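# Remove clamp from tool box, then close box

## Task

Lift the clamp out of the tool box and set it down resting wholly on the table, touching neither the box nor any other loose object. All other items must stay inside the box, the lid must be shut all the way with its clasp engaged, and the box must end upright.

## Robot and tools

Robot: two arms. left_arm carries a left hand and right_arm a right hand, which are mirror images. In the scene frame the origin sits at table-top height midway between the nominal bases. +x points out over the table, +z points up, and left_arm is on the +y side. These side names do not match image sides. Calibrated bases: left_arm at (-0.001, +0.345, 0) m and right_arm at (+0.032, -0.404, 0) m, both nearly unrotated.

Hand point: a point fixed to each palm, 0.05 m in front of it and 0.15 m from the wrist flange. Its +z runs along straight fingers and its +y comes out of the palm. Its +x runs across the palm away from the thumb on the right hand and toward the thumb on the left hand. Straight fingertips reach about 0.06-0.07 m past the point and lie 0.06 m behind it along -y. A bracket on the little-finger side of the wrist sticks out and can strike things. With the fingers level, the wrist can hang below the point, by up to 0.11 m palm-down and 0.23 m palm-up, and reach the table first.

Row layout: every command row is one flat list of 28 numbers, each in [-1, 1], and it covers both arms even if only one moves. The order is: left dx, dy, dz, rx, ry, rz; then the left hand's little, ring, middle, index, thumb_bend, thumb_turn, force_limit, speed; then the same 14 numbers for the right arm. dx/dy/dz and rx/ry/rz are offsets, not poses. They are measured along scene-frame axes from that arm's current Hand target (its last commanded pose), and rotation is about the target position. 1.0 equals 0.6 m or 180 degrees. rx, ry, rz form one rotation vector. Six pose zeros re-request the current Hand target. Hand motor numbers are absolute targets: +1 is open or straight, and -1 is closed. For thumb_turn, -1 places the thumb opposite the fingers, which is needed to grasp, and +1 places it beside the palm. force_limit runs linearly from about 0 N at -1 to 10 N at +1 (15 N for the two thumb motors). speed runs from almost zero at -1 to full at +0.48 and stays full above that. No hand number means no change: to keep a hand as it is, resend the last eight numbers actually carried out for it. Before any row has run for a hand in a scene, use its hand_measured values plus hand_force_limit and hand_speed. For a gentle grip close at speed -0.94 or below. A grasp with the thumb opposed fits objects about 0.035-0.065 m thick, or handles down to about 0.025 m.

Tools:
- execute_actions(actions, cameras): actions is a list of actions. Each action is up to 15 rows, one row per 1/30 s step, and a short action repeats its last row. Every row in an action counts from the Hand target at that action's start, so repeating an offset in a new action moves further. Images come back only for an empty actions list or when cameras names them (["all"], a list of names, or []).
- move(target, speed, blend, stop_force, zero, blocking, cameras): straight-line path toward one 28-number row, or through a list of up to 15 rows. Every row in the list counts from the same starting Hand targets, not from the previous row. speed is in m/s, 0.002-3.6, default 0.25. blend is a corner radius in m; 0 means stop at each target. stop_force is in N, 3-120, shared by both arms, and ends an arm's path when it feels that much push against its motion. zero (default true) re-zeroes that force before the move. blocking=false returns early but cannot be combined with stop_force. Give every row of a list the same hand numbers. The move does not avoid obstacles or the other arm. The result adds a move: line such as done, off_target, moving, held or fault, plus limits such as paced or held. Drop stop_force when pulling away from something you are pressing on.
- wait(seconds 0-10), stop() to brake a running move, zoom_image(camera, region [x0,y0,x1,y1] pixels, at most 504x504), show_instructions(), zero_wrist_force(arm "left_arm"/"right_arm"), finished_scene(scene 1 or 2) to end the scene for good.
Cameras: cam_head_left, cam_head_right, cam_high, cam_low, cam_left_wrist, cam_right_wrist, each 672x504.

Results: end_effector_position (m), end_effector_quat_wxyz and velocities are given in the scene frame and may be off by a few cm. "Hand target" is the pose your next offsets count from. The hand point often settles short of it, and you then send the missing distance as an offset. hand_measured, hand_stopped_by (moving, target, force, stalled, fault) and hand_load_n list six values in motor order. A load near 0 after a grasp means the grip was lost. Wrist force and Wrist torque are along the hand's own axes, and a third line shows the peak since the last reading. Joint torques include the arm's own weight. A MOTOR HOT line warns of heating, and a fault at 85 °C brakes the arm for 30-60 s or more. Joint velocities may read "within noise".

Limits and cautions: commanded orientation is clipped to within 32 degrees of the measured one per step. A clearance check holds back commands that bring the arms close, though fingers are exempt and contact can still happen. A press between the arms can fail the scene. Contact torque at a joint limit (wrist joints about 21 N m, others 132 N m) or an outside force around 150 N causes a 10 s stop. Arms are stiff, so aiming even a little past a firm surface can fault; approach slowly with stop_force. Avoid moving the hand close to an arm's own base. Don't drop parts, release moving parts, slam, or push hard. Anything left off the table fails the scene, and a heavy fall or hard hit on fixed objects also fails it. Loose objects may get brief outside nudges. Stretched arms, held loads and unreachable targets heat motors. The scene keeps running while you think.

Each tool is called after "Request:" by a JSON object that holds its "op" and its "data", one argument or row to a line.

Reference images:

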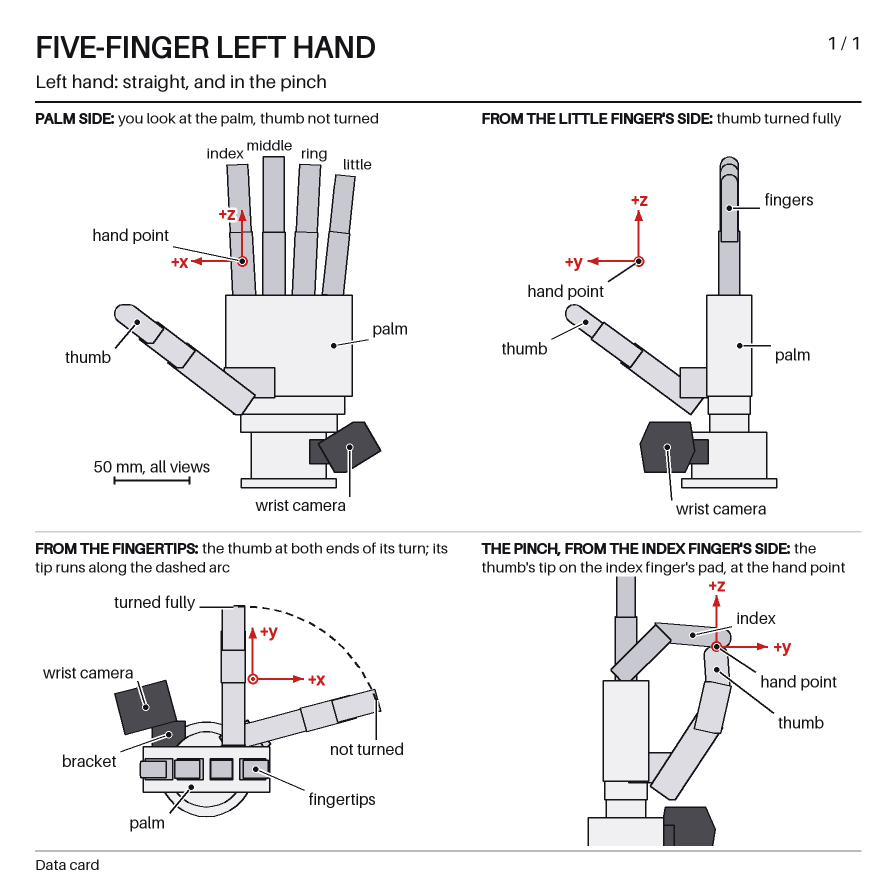

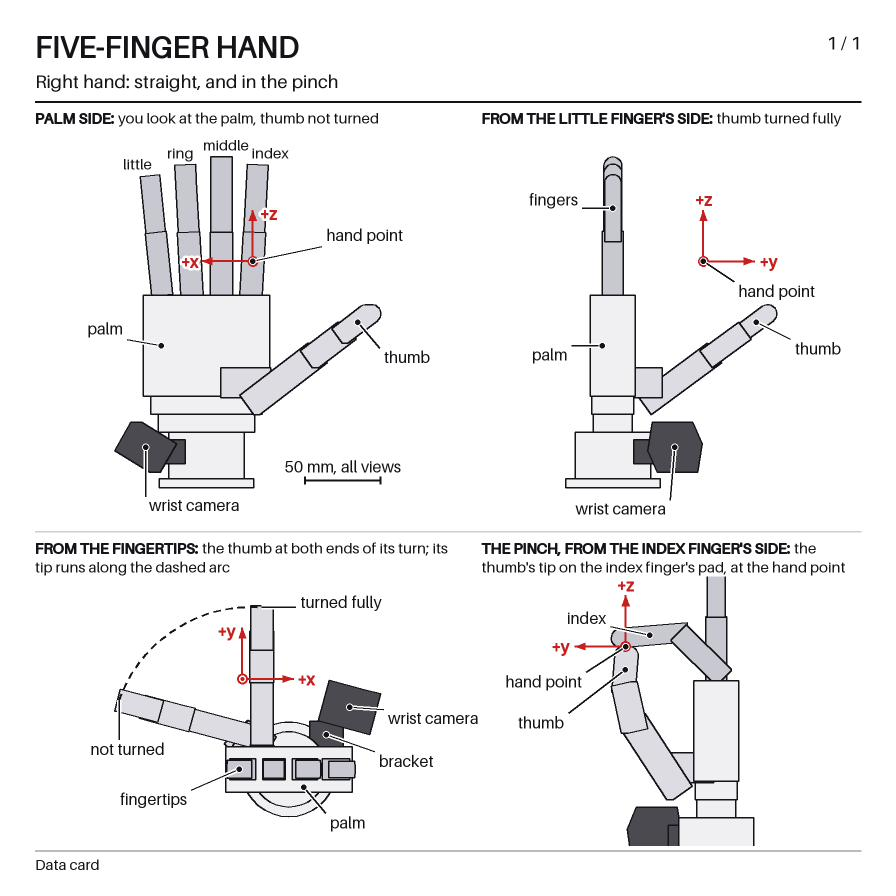

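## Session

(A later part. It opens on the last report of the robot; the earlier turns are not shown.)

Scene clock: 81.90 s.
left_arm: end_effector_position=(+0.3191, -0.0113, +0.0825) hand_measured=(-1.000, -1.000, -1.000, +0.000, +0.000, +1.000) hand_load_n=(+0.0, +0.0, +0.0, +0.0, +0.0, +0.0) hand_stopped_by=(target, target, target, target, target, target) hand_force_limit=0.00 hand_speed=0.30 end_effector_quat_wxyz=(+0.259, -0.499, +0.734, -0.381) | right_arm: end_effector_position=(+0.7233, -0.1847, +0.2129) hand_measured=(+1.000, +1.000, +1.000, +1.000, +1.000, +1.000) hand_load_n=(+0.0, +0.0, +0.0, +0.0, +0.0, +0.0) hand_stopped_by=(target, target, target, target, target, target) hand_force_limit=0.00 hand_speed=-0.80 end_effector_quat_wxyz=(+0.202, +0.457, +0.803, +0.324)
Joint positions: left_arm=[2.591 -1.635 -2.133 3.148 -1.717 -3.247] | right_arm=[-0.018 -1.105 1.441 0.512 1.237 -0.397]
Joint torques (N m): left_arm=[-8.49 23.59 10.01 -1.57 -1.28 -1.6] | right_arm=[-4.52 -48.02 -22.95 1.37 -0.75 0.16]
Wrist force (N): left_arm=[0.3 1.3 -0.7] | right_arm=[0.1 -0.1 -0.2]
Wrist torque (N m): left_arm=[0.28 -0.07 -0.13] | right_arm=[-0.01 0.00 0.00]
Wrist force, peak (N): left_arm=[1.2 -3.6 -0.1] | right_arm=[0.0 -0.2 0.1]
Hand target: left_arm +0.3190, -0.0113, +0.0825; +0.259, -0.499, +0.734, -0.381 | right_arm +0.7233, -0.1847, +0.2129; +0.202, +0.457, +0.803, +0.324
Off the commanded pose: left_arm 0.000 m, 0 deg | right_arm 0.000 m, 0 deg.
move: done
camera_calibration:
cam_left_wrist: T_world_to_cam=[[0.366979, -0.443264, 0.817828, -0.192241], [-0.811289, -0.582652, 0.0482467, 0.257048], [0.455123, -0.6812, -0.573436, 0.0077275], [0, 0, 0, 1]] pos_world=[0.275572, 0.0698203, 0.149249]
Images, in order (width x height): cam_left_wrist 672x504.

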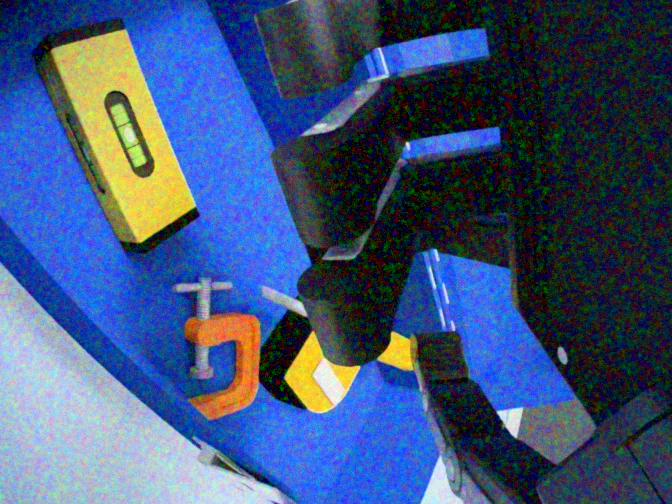

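Request:
{"op": "move", "data": {
  "target": [
    [-0.012,-0.0893,0,0,0,0,-1,-1,-1,0,1,1,0,0.3, 0,0,0,0,0,0,1,1,1,1,1,1,0,-0.8],
    [-0.012,-0.0893,-0.1,0,0,0,-1,-1,-1,0,1,1,0,0.3, 0,0,0,0,0,0,1,1,1,1,1,1,0,-0.8]
  ],
  "speed": [0.15,0.05],
  "cameras": ["cam_left_wrist"]
}}

Request:
{"op": "zoom_image", "data": {
  "camera": "cam_left_wrist",
  "region": [120, 100, 400, 380]
}}

Scene clock: 85.83 s.
left_arm: end_effector_position=(+0.3117, -0.0647, +0.0223) hand_measured=(-1.000, -1.000, -1.000, +0.000, +1.000, +1.000) hand_load_n=(+0.0, +0.0, +0.0, +0.0, +0.0, -0.5) hand_stopped_by=(target, target, target, target, target, target) hand_force_limit=0.00 hand_speed=0.30 end_effector_quat_wxyz=(+0.259, -0.499, +0.734, -0.381) | right_arm: end_effector_position=(+0.7233, -0.1847, +0.2129) hand_measured=(+1.000, +1.000, +1.000, +1.000, +1.000, +1.000) hand_load_n=(+0.0, +0.0, +0.0, +0.0, +0.0, +0.0) hand_stopped_by=(target, target, target, target, target, target) hand_force_limit=0.00 hand_speed=-0.80 end_effector_quat_wxyz=(+0.202, +0.457, +0.803, +0.324)
Joint positions: left_arm=[2.437 -1.844 -2.08 3.283 -1.841 -3.339] | right_arm=[-0.018 -1.105 1.441 0.512 1.237 -0.397]
Joint torques (N m): left_arm=[-8.29 34.66 31.69 -2.68 -1.32 -1.24] | right_arm=[-4.29 -48.09 -23.25 1.5 -0.86 0.11]
Wrist force (N): left_arm=[0.3 1.7 -0.8] | right_arm=[-0.1 0.0 -0.1]
Wrist torque (N m): left_arm=[0.34 -0.08 -0.04] | right_arm=[0.00 0.01 0.00]
Wrist force, peak (N): left_arm=[0.0 2.4 -1.0] | right_arm=[-0.1 -0.2 -0.3]
Hand target: left_arm +0.3118, -0.0648, +0.0225; +0.259, -0.499, +0.734, -0.381 | right_arm +0.7233, -0.1847, +0.2129; +0.202, +0.457, +0.803, +0.324
Off the commanded pose: left_arm 0.000 m, 0 deg | right_arm 0.000 m, 0 deg.
move: done
camera_calibration:
cam_left_wrist: T_world_to_cam=[[0.367283, -0.443576, 0.817523, -0.164138], [-0.811309, -0.582613, 0.0483739, 0.222766], [0.454842, -0.68103, -0.573861, -0.0597021], [0, 0, 0, 1]] pos_world=[0.268172, 0.0163201, 0.0891495]
Images, in order (width x height): cam_left_wrist 672x504.

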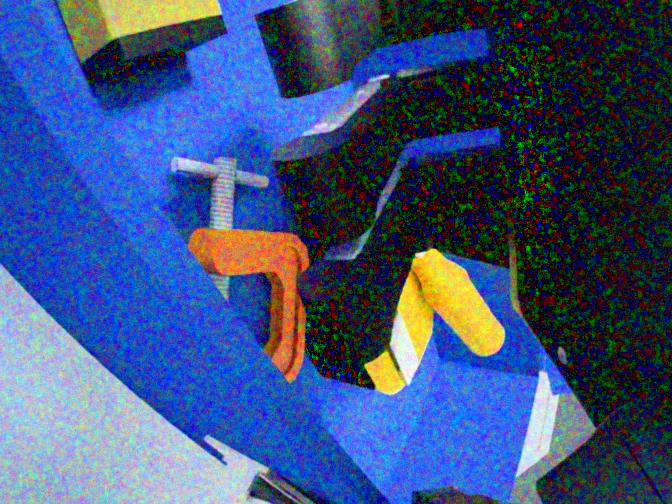

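Scaled by 1.800 from the camera's 672x504 image, which has a finer 960x720 frame.

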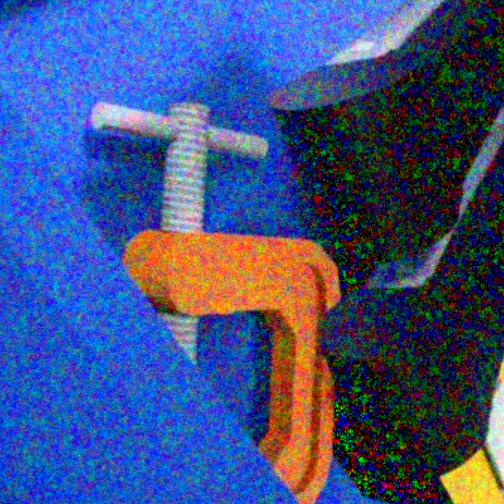

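Request:
{"op": "move", "data": {
  "target": [-0.0067,0.04,0,0,0,0,-1,-1,-1,0,1,1,0,0.3, 0,0,0,0,0,0,1,1,1,1,1,1,0,-0.8],
  "speed": 0.04,
  "stop_force": 20,
  "cameras": ["cam_left_wrist"]
}}

Request:
{"op": "zoom_image", "data": {
  "camera": "cam_left_wrist",
  "region": [120, 100, 400, 380]
}}

Scene clock: 87.63 s.
left_arm: end_effector_position=(+0.3078, -0.0408, +0.0225) hand_measured=(-1.000, -1.000, -1.000, +0.000, +1.000, +1.000) hand_load_n=(+0.0, +0.0, +0.0, +0.0, -1.5, +0.5) hand_stopped_by=(target, target, target, target, target, target) hand_force_limit=0.00 hand_speed=0.30 end_effector_quat_wxyz=(+0.259, -0.499, +0.734, -0.381) | right_arm: end_effector_position=(+0.7233, -0.1847, +0.2129) hand_measured=(+1.000, +1.000, +1.000, +1.000, +1.000, +1.000) hand_load_n=(+0.0, +0.0, +0.0, +0.0, +0.0, +0.0) hand_stopped_by=(target, target, target, target, target, target) hand_force_limit=0.00 hand_speed=-0.80 end_effector_quat_wxyz=(+0.202, +0.457, +0.803, +0.324)
Joint positions: left_arm=[2.487 -1.793 -2.147 3.308 -1.801 -3.308] | right_arm=[-0.018 -1.105 1.441 0.512 1.237 -0.397]
Joint torques (N m): left_arm=[-10.02 18.87 27.82 -3.88 -1.27 -1.47] | right_arm=[-4.47 -48.95 -23.31 1.58 -0.8 0.15]
Wrist force (N): left_arm=[-0.9 -2.8 1.1] | right_arm=[-0.1 0.0 -0.1]
Wrist torque (N m): left_arm=[0.02 -0.08 -0.32] | right_arm=[0.00 0.01 0.00]
Wrist force, peak (N): left_arm=[0.9 -4.5 2.3] | right_arm=[-0.1 -0.3 -0.2]
Hand target: left_arm +0.3078, -0.0408, +0.0225; +0.259, -0.499, +0.734, -0.381 | right_arm +0.7233, -0.1847, +0.2129; +0.202, +0.457, +0.803, +0.324
Off the commanded pose: left_arm 0.000 m, 0 deg | right_arm 0.000 m, 0 deg.
move: done
camera_calibration:
cam_left_wrist: T_world_to_cam=[[0.36705, -0.44337, 0.817739, -0.152151], [-0.81136, -0.582544, 0.048337, 0.233536], [0.454938, -0.681223, -0.573555, -0.0416392], [0, 0, 0, 1]] pos_world=[0.264272, 0.0402202, 0.0892492]
Images, in order (width x height): cam_left_wrist 672x504.

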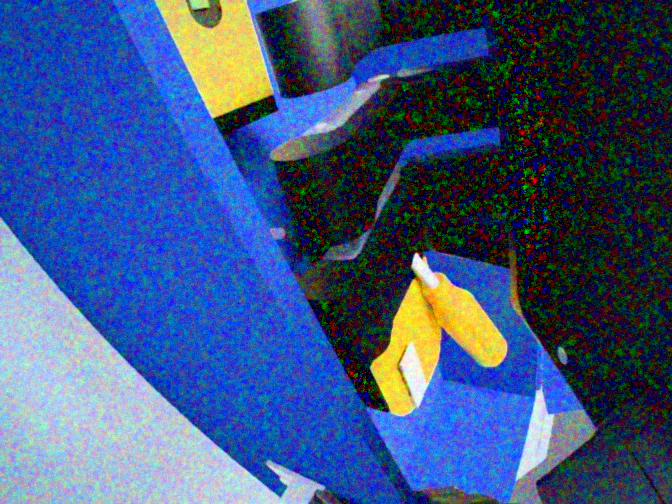

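Scaled by 1.800 from the camera's 672x504 image, which has a finer 960x720 frame.

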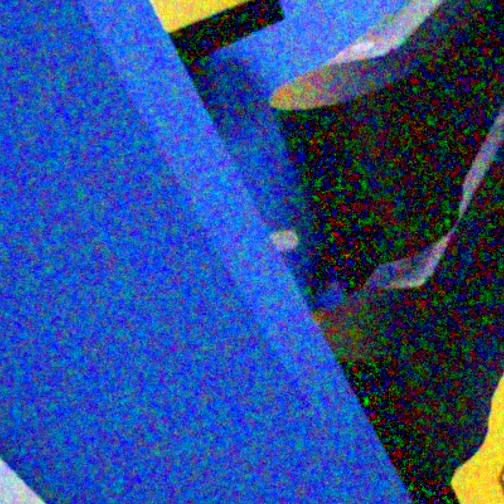

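Request:
{"op": "move", "data": {
  "target": [
    [0.01,0.0,0.03,0,0,0,-1,-1,-1,0,1,1,0,0.3, 0,0,0,0,0,0,1,1,1,1,1,1,0,-0.8],
    [0.035,0.0,0.12,0,0,0,-1,-1,-1,0,1,1,0,0.3, 0,0,0,0,0,0,1,1,1,1,1,1,0,-0.8]
  ],
  "speed": 0.15,
  "blend": 0.01,
  "cameras": ["cam_left_wrist"]
}}

Request:
{"op": "zoom_image", "data": {
  "camera": "cam_left_wrist",
  "region": [120, 160, 480, 440]
}}

Scene clock: 88.90 s.
left_arm: end_effector_position=(+0.3289, -0.0408, +0.0945) hand_measured=(-1.000, -1.000, -1.000, +0.000, +1.000, +1.000) hand_load_n=(+0.0, +0.0, +0.0, +0.0, +0.0, +0.0) hand_stopped_by=(target, target, target, target, target, target) hand_force_limit=0.00 hand_speed=0.30 end_effector_quat_wxyz=(+0.259, -0.499, +0.734, -0.381) | right_arm: end_effector_position=(+0.7233, -0.1847, +0.2129) hand_measured=(+1.000, +1.000, +1.000, +1.000, +1.000, +1.000) hand_load_n=(+0.0, +0.0, +0.0, +0.0, +0.0, +0.0) hand_stopped_by=(target, target, target, target, target, target) hand_force_limit=0.00 hand_speed=-0.80 end_effector_quat_wxyz=(+0.202, +0.457, +0.803, +0.324)
Joint positions: left_arm=[2.527 -1.692 -2.033 3.098 -1.768 -3.284] | right_arm=[-0.018 -1.105 1.441 0.512 1.237 -0.397]
Joint torques (N m): left_arm=[-9.13 26.21 12.32 -1.51 -1.71 -1.56] | right_arm=[-4.23 -48.44 -23.02 1.48 -0.8 0]
Wrist force (N): left_arm=[0.2 1.4 -0.5] | right_arm=[0.1 0.0 0.0]
Wrist torque (N m): left_arm=[0.29 -0.05 -0.14] | right_arm=[0.00 -0.02 0.01]
Wrist force, peak (N): left_arm=[-0.7 -3.2 1.6] | right_arm=[0.1 -0.3 0.0]
Hand target: left_arm +0.3288, -0.0408, +0.0945; +0.259, -0.499, +0.734, -0.381 | right_arm +0.7233, -0.1847, +0.2129; +0.202, +0.457, +0.803, +0.324
Off the commanded pose: left_arm 0.000 m, 0 deg | right_arm 0.000 m, 0 deg.
move: done; blend cut to 0.0095 m at target 1
camera_calibration:
cam_left_wrist: T_world_to_cam=[[0.366979, -0.443264, 0.817828, -0.218771], [-0.811289, -0.582652, 0.0482467, 0.247174], [0.455123, -0.6812, -0.573436, -0.010015], [0, 0, 0, 1]] pos_world=[0.285372, 0.0402203, 0.161249]
Images, in order (width x height): cam_left_wrist 672x504.

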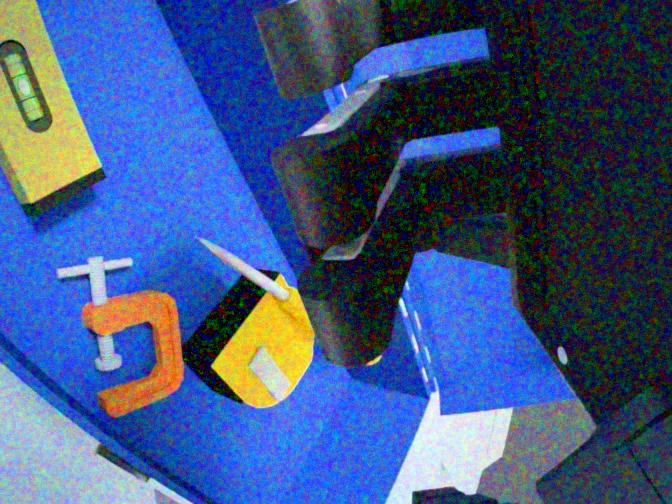

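Scaled by 1.400 from the camera's 672x504 image, which has a finer 960x720 frame.

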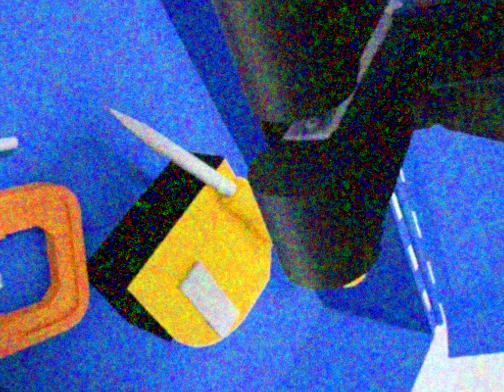

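Request:
{"op": "move", "data": {
  "target": [
    [-0.0973,0.0005,0.0508,0.1146,0.2833,0,-1,-1,-1,1,1,1,0,0.3, 0,0,0,0,0,0,1,1,1,1,1,1,0,-0.8]
  ],
  "speed": 0.4,
  "cameras": ["cam_left_wrist","cam_head_right"]
}}

Request:
{"op": "zoom_image", "data": {
  "camera": "cam_left_wrist",
  "region": [100, 60, 604, 504]
}}

Scene clock: 94.70 s.
left_arm: end_effector_position=(+0.2705, -0.0405, +0.1249) hand_measured=(-1.000, -1.000, -1.000, +1.000, +1.000, +1.000) hand_load_n=(+0.0, +0.0, +0.0, +0.0, +0.0, +0.0) hand_stopped_by=(target, target, target, target, target, target) hand_force_limit=0.00 hand_speed=0.30 end_effector_quat_wxyz=(+0.002, -0.561, +0.828, +0.003) | right_arm: end_effector_position=(+0.7233, -0.1847, +0.2129) hand_measured=(+1.000, +1.000, +1.000, +1.000, +1.000, +1.000) hand_load_n=(+0.0, +0.0, +0.0, +0.0, +0.0, +0.0) hand_stopped_by=(target, target, target, target, target, target) hand_force_limit=0.00 hand_speed=-0.80 end_effector_quat_wxyz=(+0.202, +0.457, +0.803, +0.324)
Joint positions: left_arm=[2.568 -2.136 -1.388 1.95 -1.577 -3.341] | right_arm=[-0.018 -1.105 1.441 0.512 1.237 -0.397]
Joint torques (N m): left_arm=[-8.56 39.03 13.25 -4.83 -0.67 -1.49] | right_arm=[-4.5 -49.1 -22.91 1.52 -0.77 0.09]
Wrist force (N): left_arm=[0.8 -0.3 -0.5] | right_arm=[0.1 -0.1 0.0]
Wrist torque (N m): left_arm=[0.05 -0.15 0.16] | right_arm=[-0.02 -0.01 0.00]
Wrist force, peak (N): left_arm=[0.1 2.5 -0.8] | right_arm=[0.2 -0.2 -0.1]
Hand target: left_arm +0.2704, -0.0405, +0.1249; +0.002, -0.561, +0.828, +0.003 | right_arm +0.7233, -0.1847, +0.2129; +0.202, +0.457, +0.803, +0.324
Off the commanded pose: left_arm 0.000 m, 0 deg | right_arm 0.000 m, 0 deg.
move: done
camera_calibration:
cam_left_wrist: T_world_to_cam=[[0.787729, -0.613614, 0.054412, -0.247516], [-0.563859, -0.682638, 0.464831, 0.0754675], [-0.248083, -0.396842, -0.883726, 0.274794], [0, 0, 0, 1]] pos_world=[0.3057, 0.00868748, 0.221231]
Images, in order (width x height): cam_head_right 672x504, cam_left_wrist 672x504.

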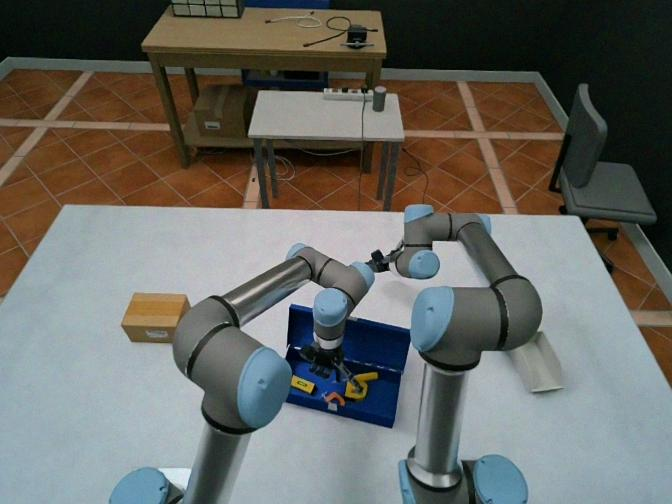

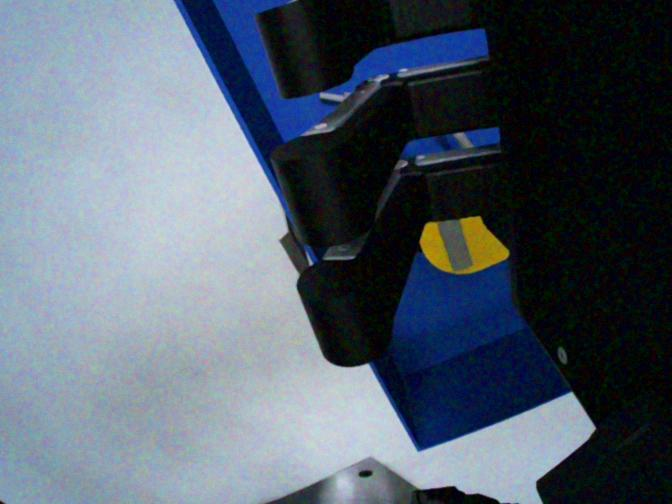

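Scaled by 1.000.

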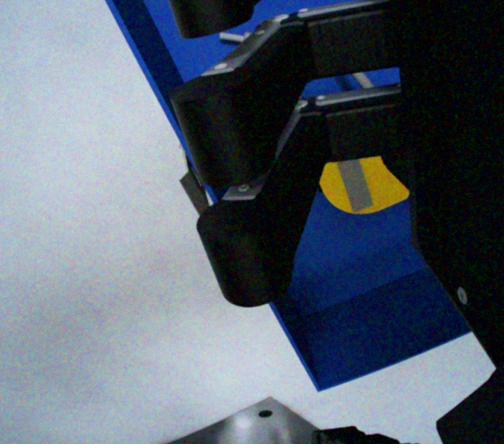

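Request:
{"op": "zoom_image", "data": {
  "camera": "cam_head_right",
  "region": [280, 330, 420, 430]
}}

Scaled by 3.600 from the camera's 672x504 image, which has a finer 960x720 frame.

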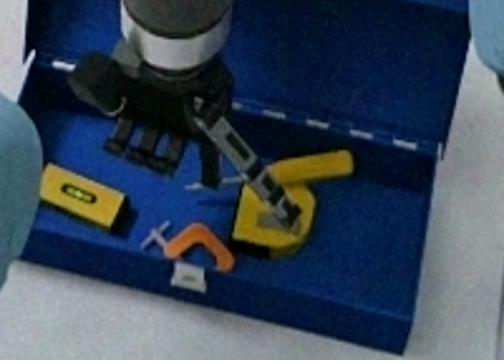

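Request:
{"op": "move", "data": {
  "target": [
    [0,0,-0.0857,0,0,0,-1,-1,-1,1,1,1,0,0.3, 0,0,0,0,0,0,1,1,1,1,1,1,0,-0.8],
    [0,-0.0617,-0.0857,0,0,0,-1,-1,-1,1,1,1,0,0.3, 0,0,0,0,0,0,1,1,1,1,1,1,0,-0.8]
  ],
  "speed": [0.08,0.05],
  "stop_force": 20,
  "cameras": ["cam_left_wrist","cam_head_right"]
}}

Request:
{"op": "zoom_image", "data": {
  "camera": "cam_head_right",
  "region": [280, 330, 420, 430]
}}

Scene clock: 97.90 s.
left_arm: end_effector_position=(+0.2704, -0.0776, +0.0735) hand_measured=(-1.000, -1.000, -1.000, +1.000, +1.000, +1.000) hand_load_n=(+0.0, +0.0, +0.0, +0.0, +0.0, +0.0) hand_stopped_by=(target, target, target, target, target, target) hand_force_limit=0.00 hand_speed=0.30 end_effector_quat_wxyz=(+0.002, -0.561, +0.828, +0.003) | right_arm: end_effector_position=(+0.7233, -0.1847, +0.2129) hand_measured=(+1.000, +1.000, +1.000, +1.000, +1.000, +1.000) hand_load_n=(+0.0, +0.5, +0.0, +0.0, +0.0, -0.5) hand_stopped_by=(target, target, target, target, target, target) hand_force_limit=0.00 hand_speed=-0.80 end_effector_quat_wxyz=(+0.202, +0.457, +0.803, +0.324)
Joint positions: left_arm=[2.508 -2.25 -1.338 2.014 -1.577 -3.401] | right_arm=[-0.018 -1.105 1.441 0.512 1.237 -0.397]
Joint torques (N m): left_arm=[7.2 52.73 6.73 -0.35 -1.26 1.94] | right_arm=[-5.23 -48.64 -23.43 1.66 -0.73 0.07]
Wrist force (N): left_arm=[0.5 0.2 0.1] | right_arm=[0.2 -0.1 0.1]
Wrist torque (N m): left_arm=[0.08 -0.08 0.13] | right_arm=[-0.02 -0.03 0.01]
Wrist force, peak (N): left_arm=[0.5 -0.4 -1.2] | right_arm=[0.2 -0.2 0.2]
Hand target: left_arm +0.2704, -0.0776, +0.0735; +0.002, -0.561, +0.828, +0.003 | right_arm +0.7233, -0.1847, +0.2129; +0.202, +0.457, +0.803, +0.324
Off the commanded pose: left_arm 0.000 m, 0 deg | right_arm 0.000 m, 0 deg.
move: done
camera_calibration:
cam_left_wrist: T_world_to_cam=[[0.787801, -0.613561, 0.0539672, -0.267289], [-0.563616, -0.68278, 0.464918, 0.0739529], [-0.248408, -0.396679, -0.883708, 0.214763], [0, 0, 0, 1]] pos_world=[0.3056, -0.0283125, 0.16983]
Images, in order (width x height): cam_head_right 672x504, cam_left_wrist 672x504.

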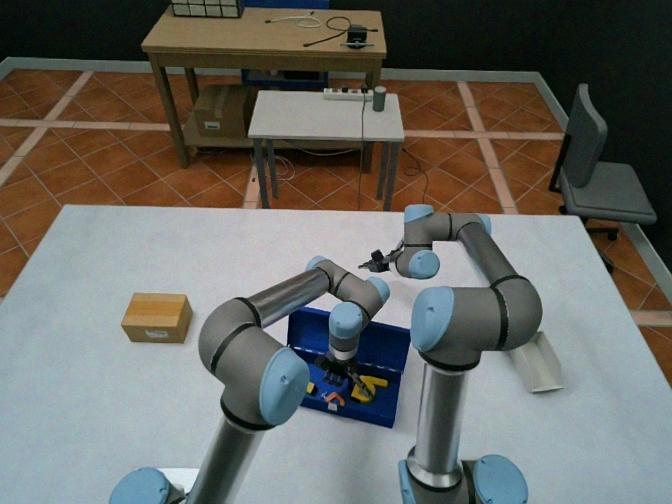

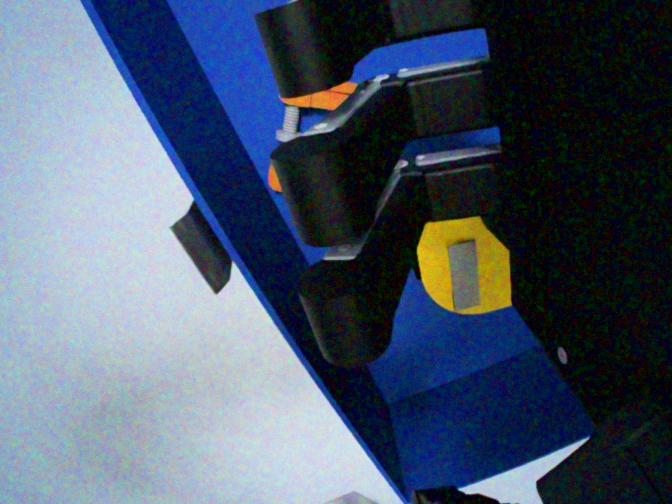

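Scaled by 3.600 from the camera's 672x504 image, which has a finer 960x720 frame.

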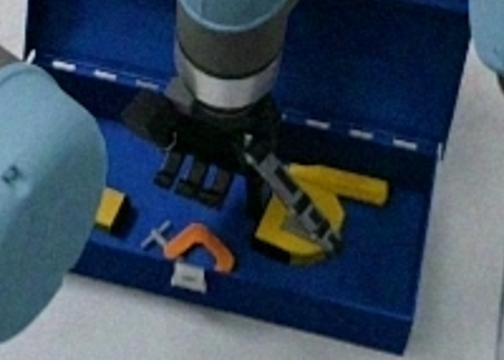

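Request:
{"op": "move", "data": {
  "target": [
    [0,0,0.0583,0,0,-0.05,-1,-1,-1,1,1,1,0,0.3, 0,0,0,0,0,0,1,1,1,1,1,1,0,-0.8],
    [-0.0113,0.1257,0.0333,0,0,-0.2111,-1,-1,-1,1,1,1,0,0.3, 0,0,0,0,0,0,1,1,1,1,1,1,0,-0.8]
  ],
  "speed": 0.3,
  "blend": 0.02,
  "cameras": ["cam_left_wrist","cam_head_right","cam_head_left"]
}}

Request:
{"op": "zoom_image", "data": {
  "camera": "cam_head_right",
  "region": [280, 350, 380, 420]
}}

Request:
{"op": "zoom_image", "data": {
  "camera": "cam_head_left",
  "region": [280, 350, 380, 420]
}}

Scene clock: 104.30 s.
left_arm: end_effector_position=(+0.2637, -0.0021, +0.0935) hand_measured=(-1.000, -1.000, -1.000, +1.000, +1.000, +1.000) hand_load_n=(+0.0, +0.0, +0.0, -0.5, +0.0, +0.0) hand_stopped_by=(target, target, target, target, target, target) hand_force_limit=0.00 hand_speed=0.30 end_effector_quat_wxyz=(+0.003, -0.262, +0.965, +0.002) end_effector_velocity=(+0.000, +0.000, +0.000) end_effector_angular_velocity=(+0.000, +0.000, -0.005) | right_arm: end_effector_position=(+0.7233, -0.1847, +0.2129) hand_measured=(+1.000, +1.000, +1.000, +1.000, +1.000, +1.000) hand_load_n=(+0.0, +0.0, +0.0, +0.0, +0.0, +0.0) hand_stopped_by=(target, target, target, target, target, target) hand_force_limit=0.00 hand_speed=-0.80 end_effector_quat_wxyz=(+0.202, +0.457, +0.803, +0.324)
Joint positions: left_arm=[2.54 -2.147 -1.458 2.034 -1.577 -2.706] | right_arm=[-0.018 -1.105 1.441 0.512 1.237 -0.397]
Joint velocities: left_arm=[0 0 0 0.001 0 0.005] | right_arm=[within noise]
Joint torques (N m): left_arm=[-8.98 37.68 32.62 -6.08 0.29 1.92] | right_arm=[-5.09 -49.07 -24.3 1.73 -0.91 0.02]
Wrist force (N): left_arm=[0.6 -0.3 -0.2] | right_arm=[0.1 -0.2 0.0]
Wrist torque (N m): left_arm=[0.02 -0.11 0.06] | right_arm=[-0.03 -0.01 0.00]
Wrist force, peak (N): left_arm=[1.4 -0.4 -1.3] | right_arm=[-0.4 0.0 0.1]
Hand target: left_arm +0.2637, -0.0021, +0.0935; +0.003, -0.261, +0.965, +0.002 | right_arm +0.7233, -0.1847, +0.2129; +0.202, +0.457, +0.803, +0.324
Off the commanded pose: left_arm 0.000 m, 0 deg | right_arm 0.000 m, 0 deg.
move: done
camera_calibration:
cam_left_wrist: T_world_to_cam=[[0.243481, -0.968399, 0.054034, -0.0740088], [-0.864404, -0.191391, 0.464947, 0.192704], [-0.439912, -0.159913, -0.883688, 0.31168], [0, 0, 0, 1]] pos_world=[0.321706, 0.0150533, 0.18983]
Images, in order (width x height): cam_head_left 672x504, cam_head_right 672x504, cam_left_wrist 672x504.

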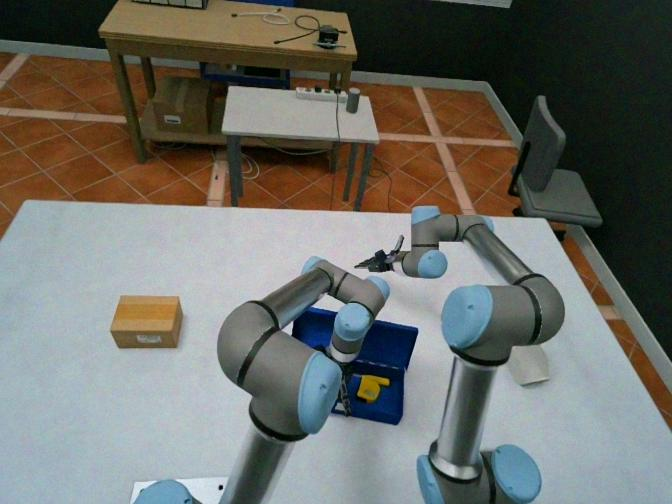

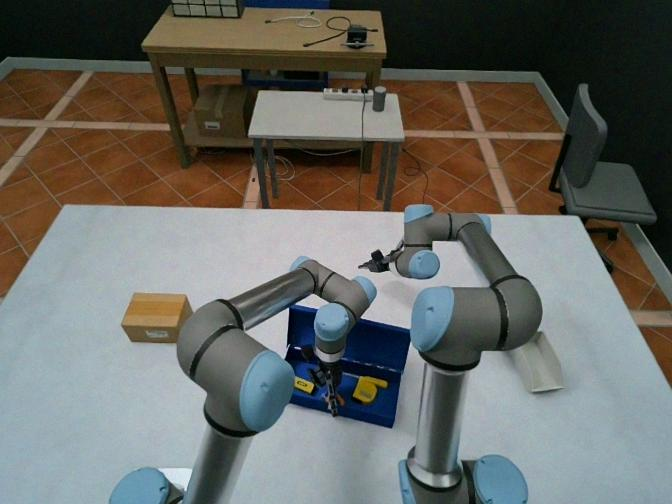

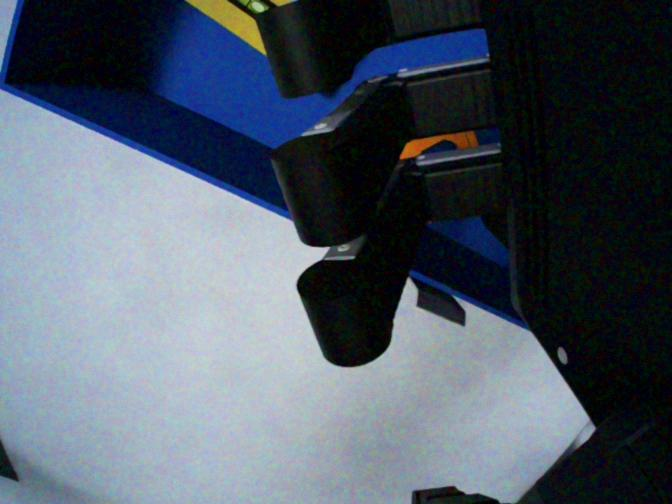

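Scaled by 5.040 from the camera's 672x504 image, which has a finer 960x720 frame.

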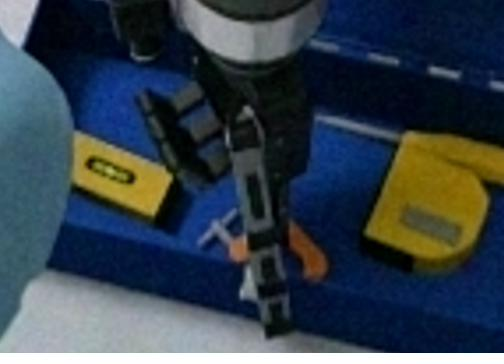

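Scaled by 5.040 from the camera's 672x504 image, which has a finer 960x720 frame.

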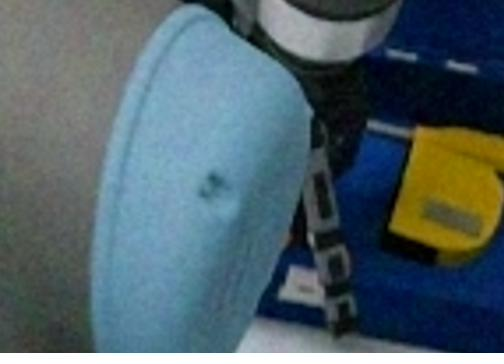

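Request:
{"op": "move", "data": {
  "target": [0,0,-0.013,0,0,0,-1,-1,-1,1,1,-1,0,0.48, 0,0,0,0,0,0,1,1,1,1,1,1,0,-0.8],
  "speed": 0.3,
  "cameras": ["cam_left_wrist","cam_head_right","cam_head_left"]
}}

Request:
{"op": "zoom_image", "data": {
  "camera": "cam_head_right",
  "region": [300, 360, 370, 410]
}}

Request:
{"op": "zoom_image", "data": {
  "camera": "cam_left_wrist",
  "region": [200, 60, 520, 300]
}}

Scene clock: 105.80 s.
left_arm: end_effector_position=(+0.2636, -0.0021, +0.0857) hand_measured=(-1.000, -1.000, -1.000, +1.000, +1.000, -1.000) hand_load_n=(+0.0, +0.0, +0.0, +0.0, +0.0, +0.0) hand_stopped_by=(target, target, target, target, target, target) hand_force_limit=0.00 hand_speed=0.48 end_effector_quat_wxyz=(+0.003, -0.261, +0.965, +0.002) | right_arm: end_effector_position=(+0.7233, -0.1847, +0.2129) hand_measured=(+1.000, +1.000, +1.000, +1.000, +1.000, +1.000) hand_load_n=(+0.0, +0.0, +0.0, +0.0, +0.0, +0.0) hand_stopped_by=(target, target, target, target, target, target) hand_force_limit=0.00 hand_speed=-0.80 end_effector_quat_wxyz=(+0.202, +0.457, +0.803, +0.324)
Joint positions: left_arm=[2.54 -2.155 -1.466 2.051 -1.578 -2.706] | right_arm=[-0.018 -1.105 1.441 0.512 1.237 -0.397]
Joint torques (N m): left_arm=[-8.17 46.84 22.63 -6.06 -1.16 1.42] | right_arm=[-5.63 -49.06 -23.91 1.68 -0.87 0.1]
Wrist force (N): left_arm=[0.6 0.2 -0.1] | right_arm=[0.1 -0.1 0.1]
Wrist torque (N m): left_arm=[0.10 -0.10 0.05] | right_arm=[-0.02 -0.01 0.01]
Wrist force, peak (N): left_arm=[1.1 0.2 0.1] | right_arm=[0.2 -0.3 0.0]
Hand target: left_arm +0.2637, -0.0021, +0.0857; +0.003, -0.261, +0.965, +0.002 | right_arm +0.7233, -0.1847, +0.2129; +0.202, +0.457, +0.803, +0.324
Off the commanded pose: left_arm 0.000 m, 0 deg | right_arm 0.000 m, 0 deg.
move: done
camera_calibration:
cam_left_wrist: T_world_to_cam=[[0.243069, -0.96851, 0.0539037, -0.0734251], [-0.864469, -0.19108, 0.464954, 0.196392], [-0.440013, -0.159614, -0.883692, 0.304728], [0, 0, 0, 1]] pos_world=[0.321706, 0.0150525, 0.18193]
Images, in order (width x height): cam_head_left 672x504, cam_head_right 672x504, cam_left_wrist 672x504.

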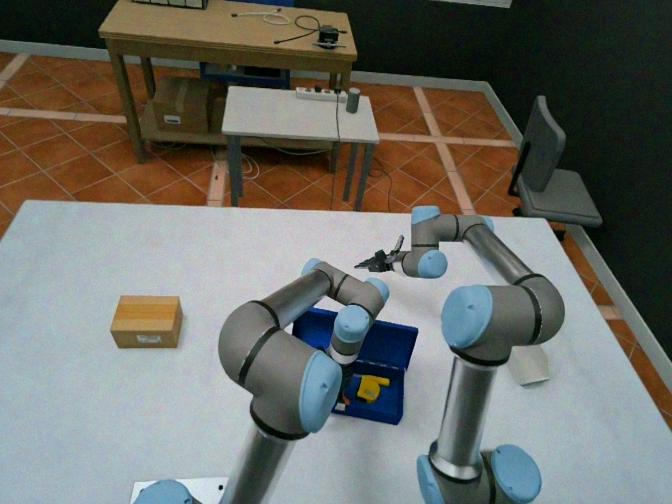

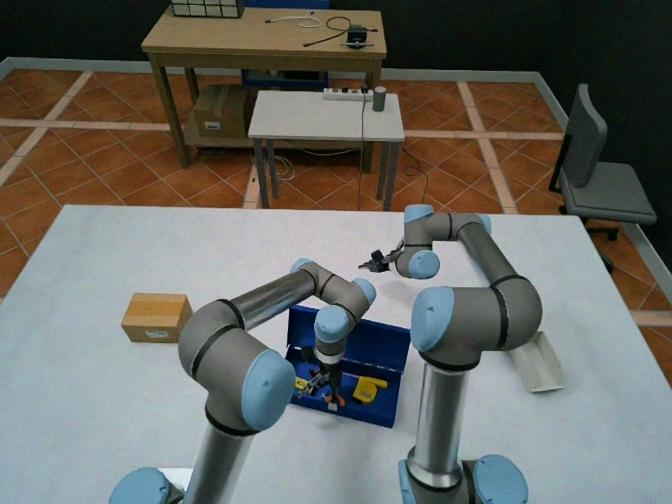

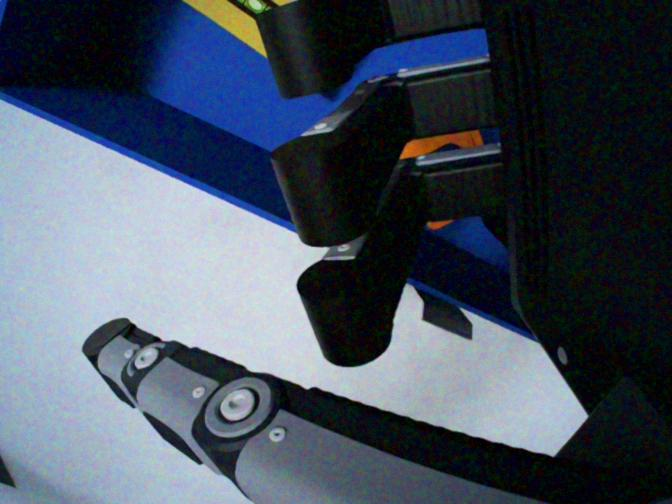

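Scaled by 7.200 from the camera's 672x504 image, which has a finer 960x720 frame.

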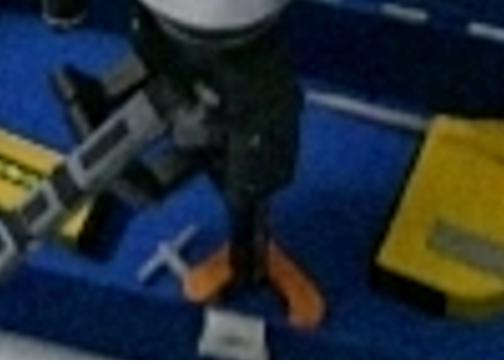

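Scaled by 1.575 from the camera's 672x504 image, which has a finer 960x720 frame.

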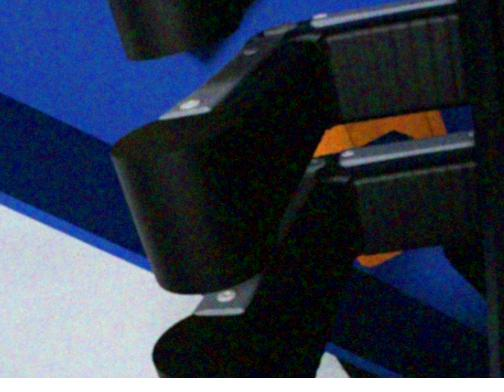

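Request:
{"op": "move", "data": {
  "target": [0,0,-0.0203,0,0,0,-1,-1,-1,1,1,-1,0,0.48, 0,0,0,0,0,0,1,1,1,1,1,1,0,-0.8],
  "speed": 0.04,
  "stop_force": 4,
  "cameras": ["cam_left_wrist","cam_head_right"]
}}

Request:
{"op": "zoom_image", "data": {
  "camera": "cam_head_right",
  "region": [300, 360, 370, 410]
}}

Scene clock: 108.50 s.
left_arm: end_effector_position=(+0.2637, -0.0021, +0.0735) hand_measured=(-1.000, -1.000, -1.000, +1.000, +1.000, -1.000) hand_load_n=(+0.0, +0.0, +0.0, +0.0, +0.0, +0.0) hand_stopped_by=(target, target, target, target, target, target) hand_force_limit=0.00 hand_speed=0.48 end_effector_quat_wxyz=(+0.003, -0.261, +0.965, +0.002) | right_arm: end_effector_position=(+0.7233, -0.1847, +0.2129) hand_measured=(+1.000, +1.000, +1.000, +1.000, +1.000, +1.000) hand_load_n=(+0.0, +0.0, +0.0, +0.0, +0.0, +0.0) hand_stopped_by=(target, target, target, target, target, target) hand_force_limit=0.00 hand_speed=-0.80 end_effector_quat_wxyz=(+0.202, +0.457, +0.803, +0.324)
Joint positions: left_arm=[2.54 -2.169 -1.478 2.077 -1.578 -2.706] | right_arm=[-0.018 -1.105 1.441 0.512 1.237 -0.397]
Joint torques (N m): left_arm=[-6.43 49.1 32.76 -6.04 -0.79 -0.02] | right_arm=[-5.3 -49.43 -23.82 1.61 -0.87 0.18]
Wrist force (N): left_arm=[0.7 0.0 -0.1] | right_arm=[0.1 -0.1 0.2]
Wrist torque (N m): left_arm=[0.06 -0.13 0.06] | right_arm=[-0.03 -0.02 0.01]
Wrist force, peak (N): left_arm=[0.8 -0.1 -0.5] | right_arm=[0.1 -0.3 0.0]
Hand target: left_arm +0.2637, -0.0021, +0.0735; +0.003, -0.261, +0.965, +0.002 | right_arm +0.7233, -0.1847, +0.2129; +0.202, +0.457, +0.803, +0.324
Off the commanded pose: left_arm 0.000 m, 0 deg | right_arm 0.000 m, 0 deg.
move: done
camera_calibration:
cam_left_wrist: T_world_to_cam=[[0.24308, -0.968506, 0.0539252, -0.0727801], [-0.864506, -0.191094, 0.464878, 0.202043], [-0.439933, -0.159621, -0.883731, 0.294016], [0, 0, 0, 1]] pos_world=[0.321706, 0.0150525, 0.169831]
Images, in order (width x height): cam_head_right 672x504, cam_left_wrist 672x504.

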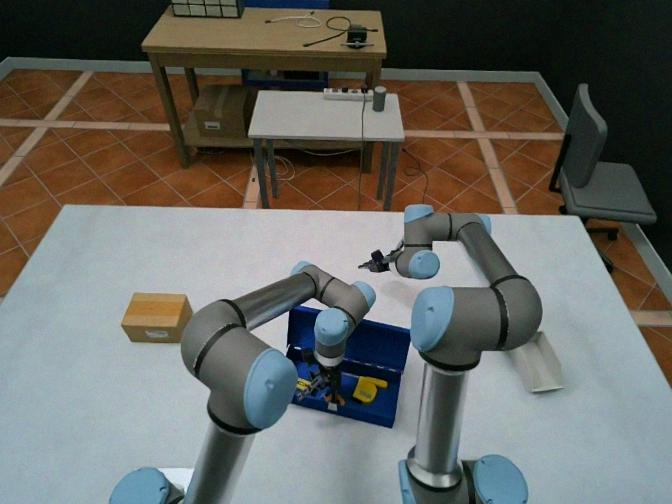

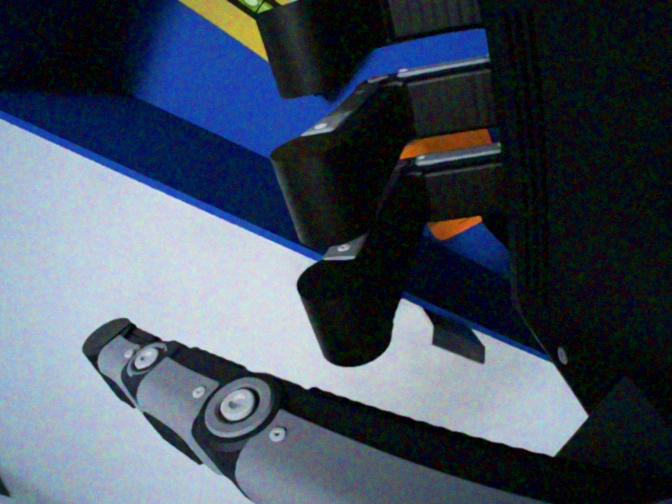

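Scaled by 7.200 from the camera's 672x504 image, which has a finer 960x720 frame.

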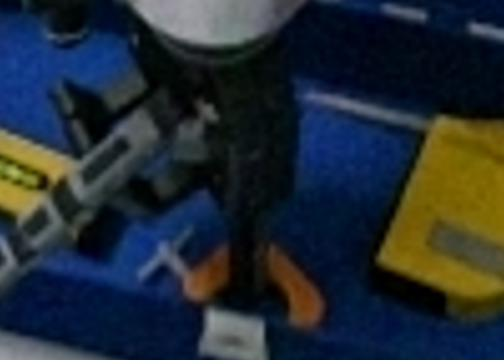

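Request:
{"op": "move", "data": {
  "target": [
    [0,0,-0.0033,0,0,0,-1,-1,-1,1,1,-1,0,0.48, 0,0,0,0,0,0,1,1,1,1,1,1,0,-0.8],
    [0.0633,-0.005,-0.0033,0,0,0,-1,-1,-1,1,1,-1,0,0.48, 0,0,0,0,0,0,1,1,1,1,1,1,0,-0.8]
  ],
  "speed": 0.05,
  "stop_force": 15,
  "cameras": ["cam_left_wrist","cam_head_right"]
}}

Request:
{"op": "zoom_image", "data": {
  "camera": "cam_head_right",
  "region": [300, 360, 370, 410]
}}

Scene clock: 111.37 s.
left_arm: end_effector_position=(+0.3016, -0.0051, +0.0715) hand_measured=(-1.000, -1.000, -1.000, +1.000, +1.000, -1.000) hand_load_n=(+0.0, +0.0, +0.0, +0.0, +0.0, +0.0) hand_stopped_by=(target, target, target, target, target, target) hand_force_limit=0.00 hand_speed=0.48 end_effector_quat_wxyz=(+0.003, -0.261, +0.965, +0.002) | right_arm: end_effector_position=(+0.7233, -0.1847, +0.2129) hand_measured=(+1.000, +1.000, +1.000, +1.000, +1.000, +1.000) hand_load_n=(+0.0, +0.0, +0.0, +0.0, +0.0, +0.0) hand_stopped_by=(target, target, target, target, target, target) hand_force_limit=0.00 hand_speed=-0.80 end_effector_quat_wxyz=(+0.202, +0.457, +0.803, +0.324)
Joint positions: left_arm=[2.578 -2.23 -1.378 2.038 -1.578 -2.668] | right_arm=[-0.018 -1.105 1.441 0.512 1.237 -0.397]
Joint torques (N m): left_arm=[-8.77 51.8 7.02 -0.34 1.37 -1.58] | right_arm=[-6.49 -48.81 -23.76 1.76 -0.84 0.13]
Wrist force (N): left_arm=[0.6 0.0 0.1] | right_arm=[0.1 -0.1 0.0]
Wrist torque (N m): left_arm=[0.07 -0.09 0.03] | right_arm=[-0.02 -0.02 0.01]
Wrist force, peak (N): left_arm=[1.5 0.0 0.0] | right_arm=[-0.1 -0.3 0.0]
Hand target: left_arm +0.3016, -0.0051, +0.0715; +0.003, -0.261, +0.965, +0.002 | right_arm +0.7233, -0.1847, +0.2129; +0.202, +0.457, +0.803, +0.324
Off the commanded pose: left_arm 0.000 m, 0 deg | right_arm 0.000 m, 0 deg.
move: done
camera_calibration:
cam_left_wrist: T_world_to_cam=[[0.24308, -0.968506, 0.0539252, -0.0848148], [-0.864506, -0.191094, 0.464878, 0.23525], [-0.439933, -0.159621, -0.883731, 0.308487], [0, 0, 0, 1]] pos_world=[0.359706, 0.0120525, 0.167831]
Images, in order (width x height): cam_head_right 672x504, cam_left_wrist 672x504.

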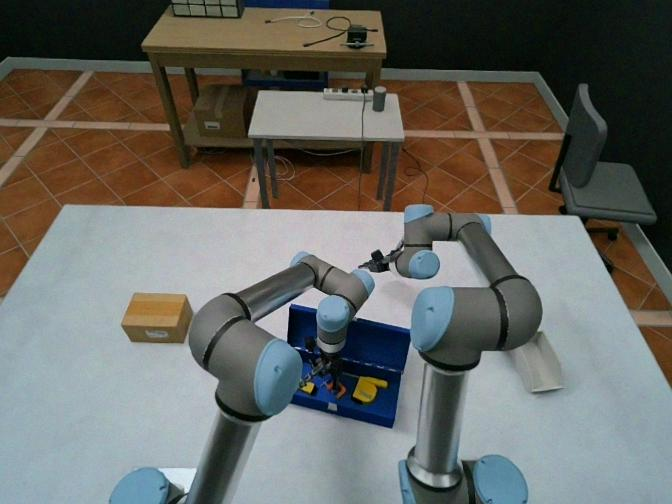

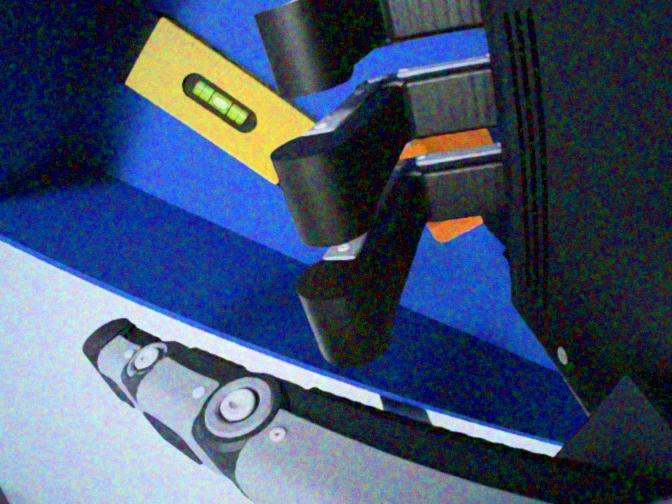

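Scaled by 7.200 from the camera's 672x504 image, which has a finer 960x720 frame.

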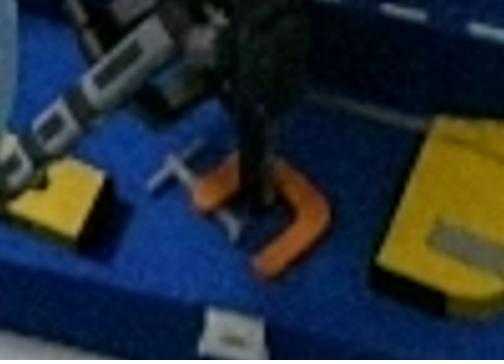

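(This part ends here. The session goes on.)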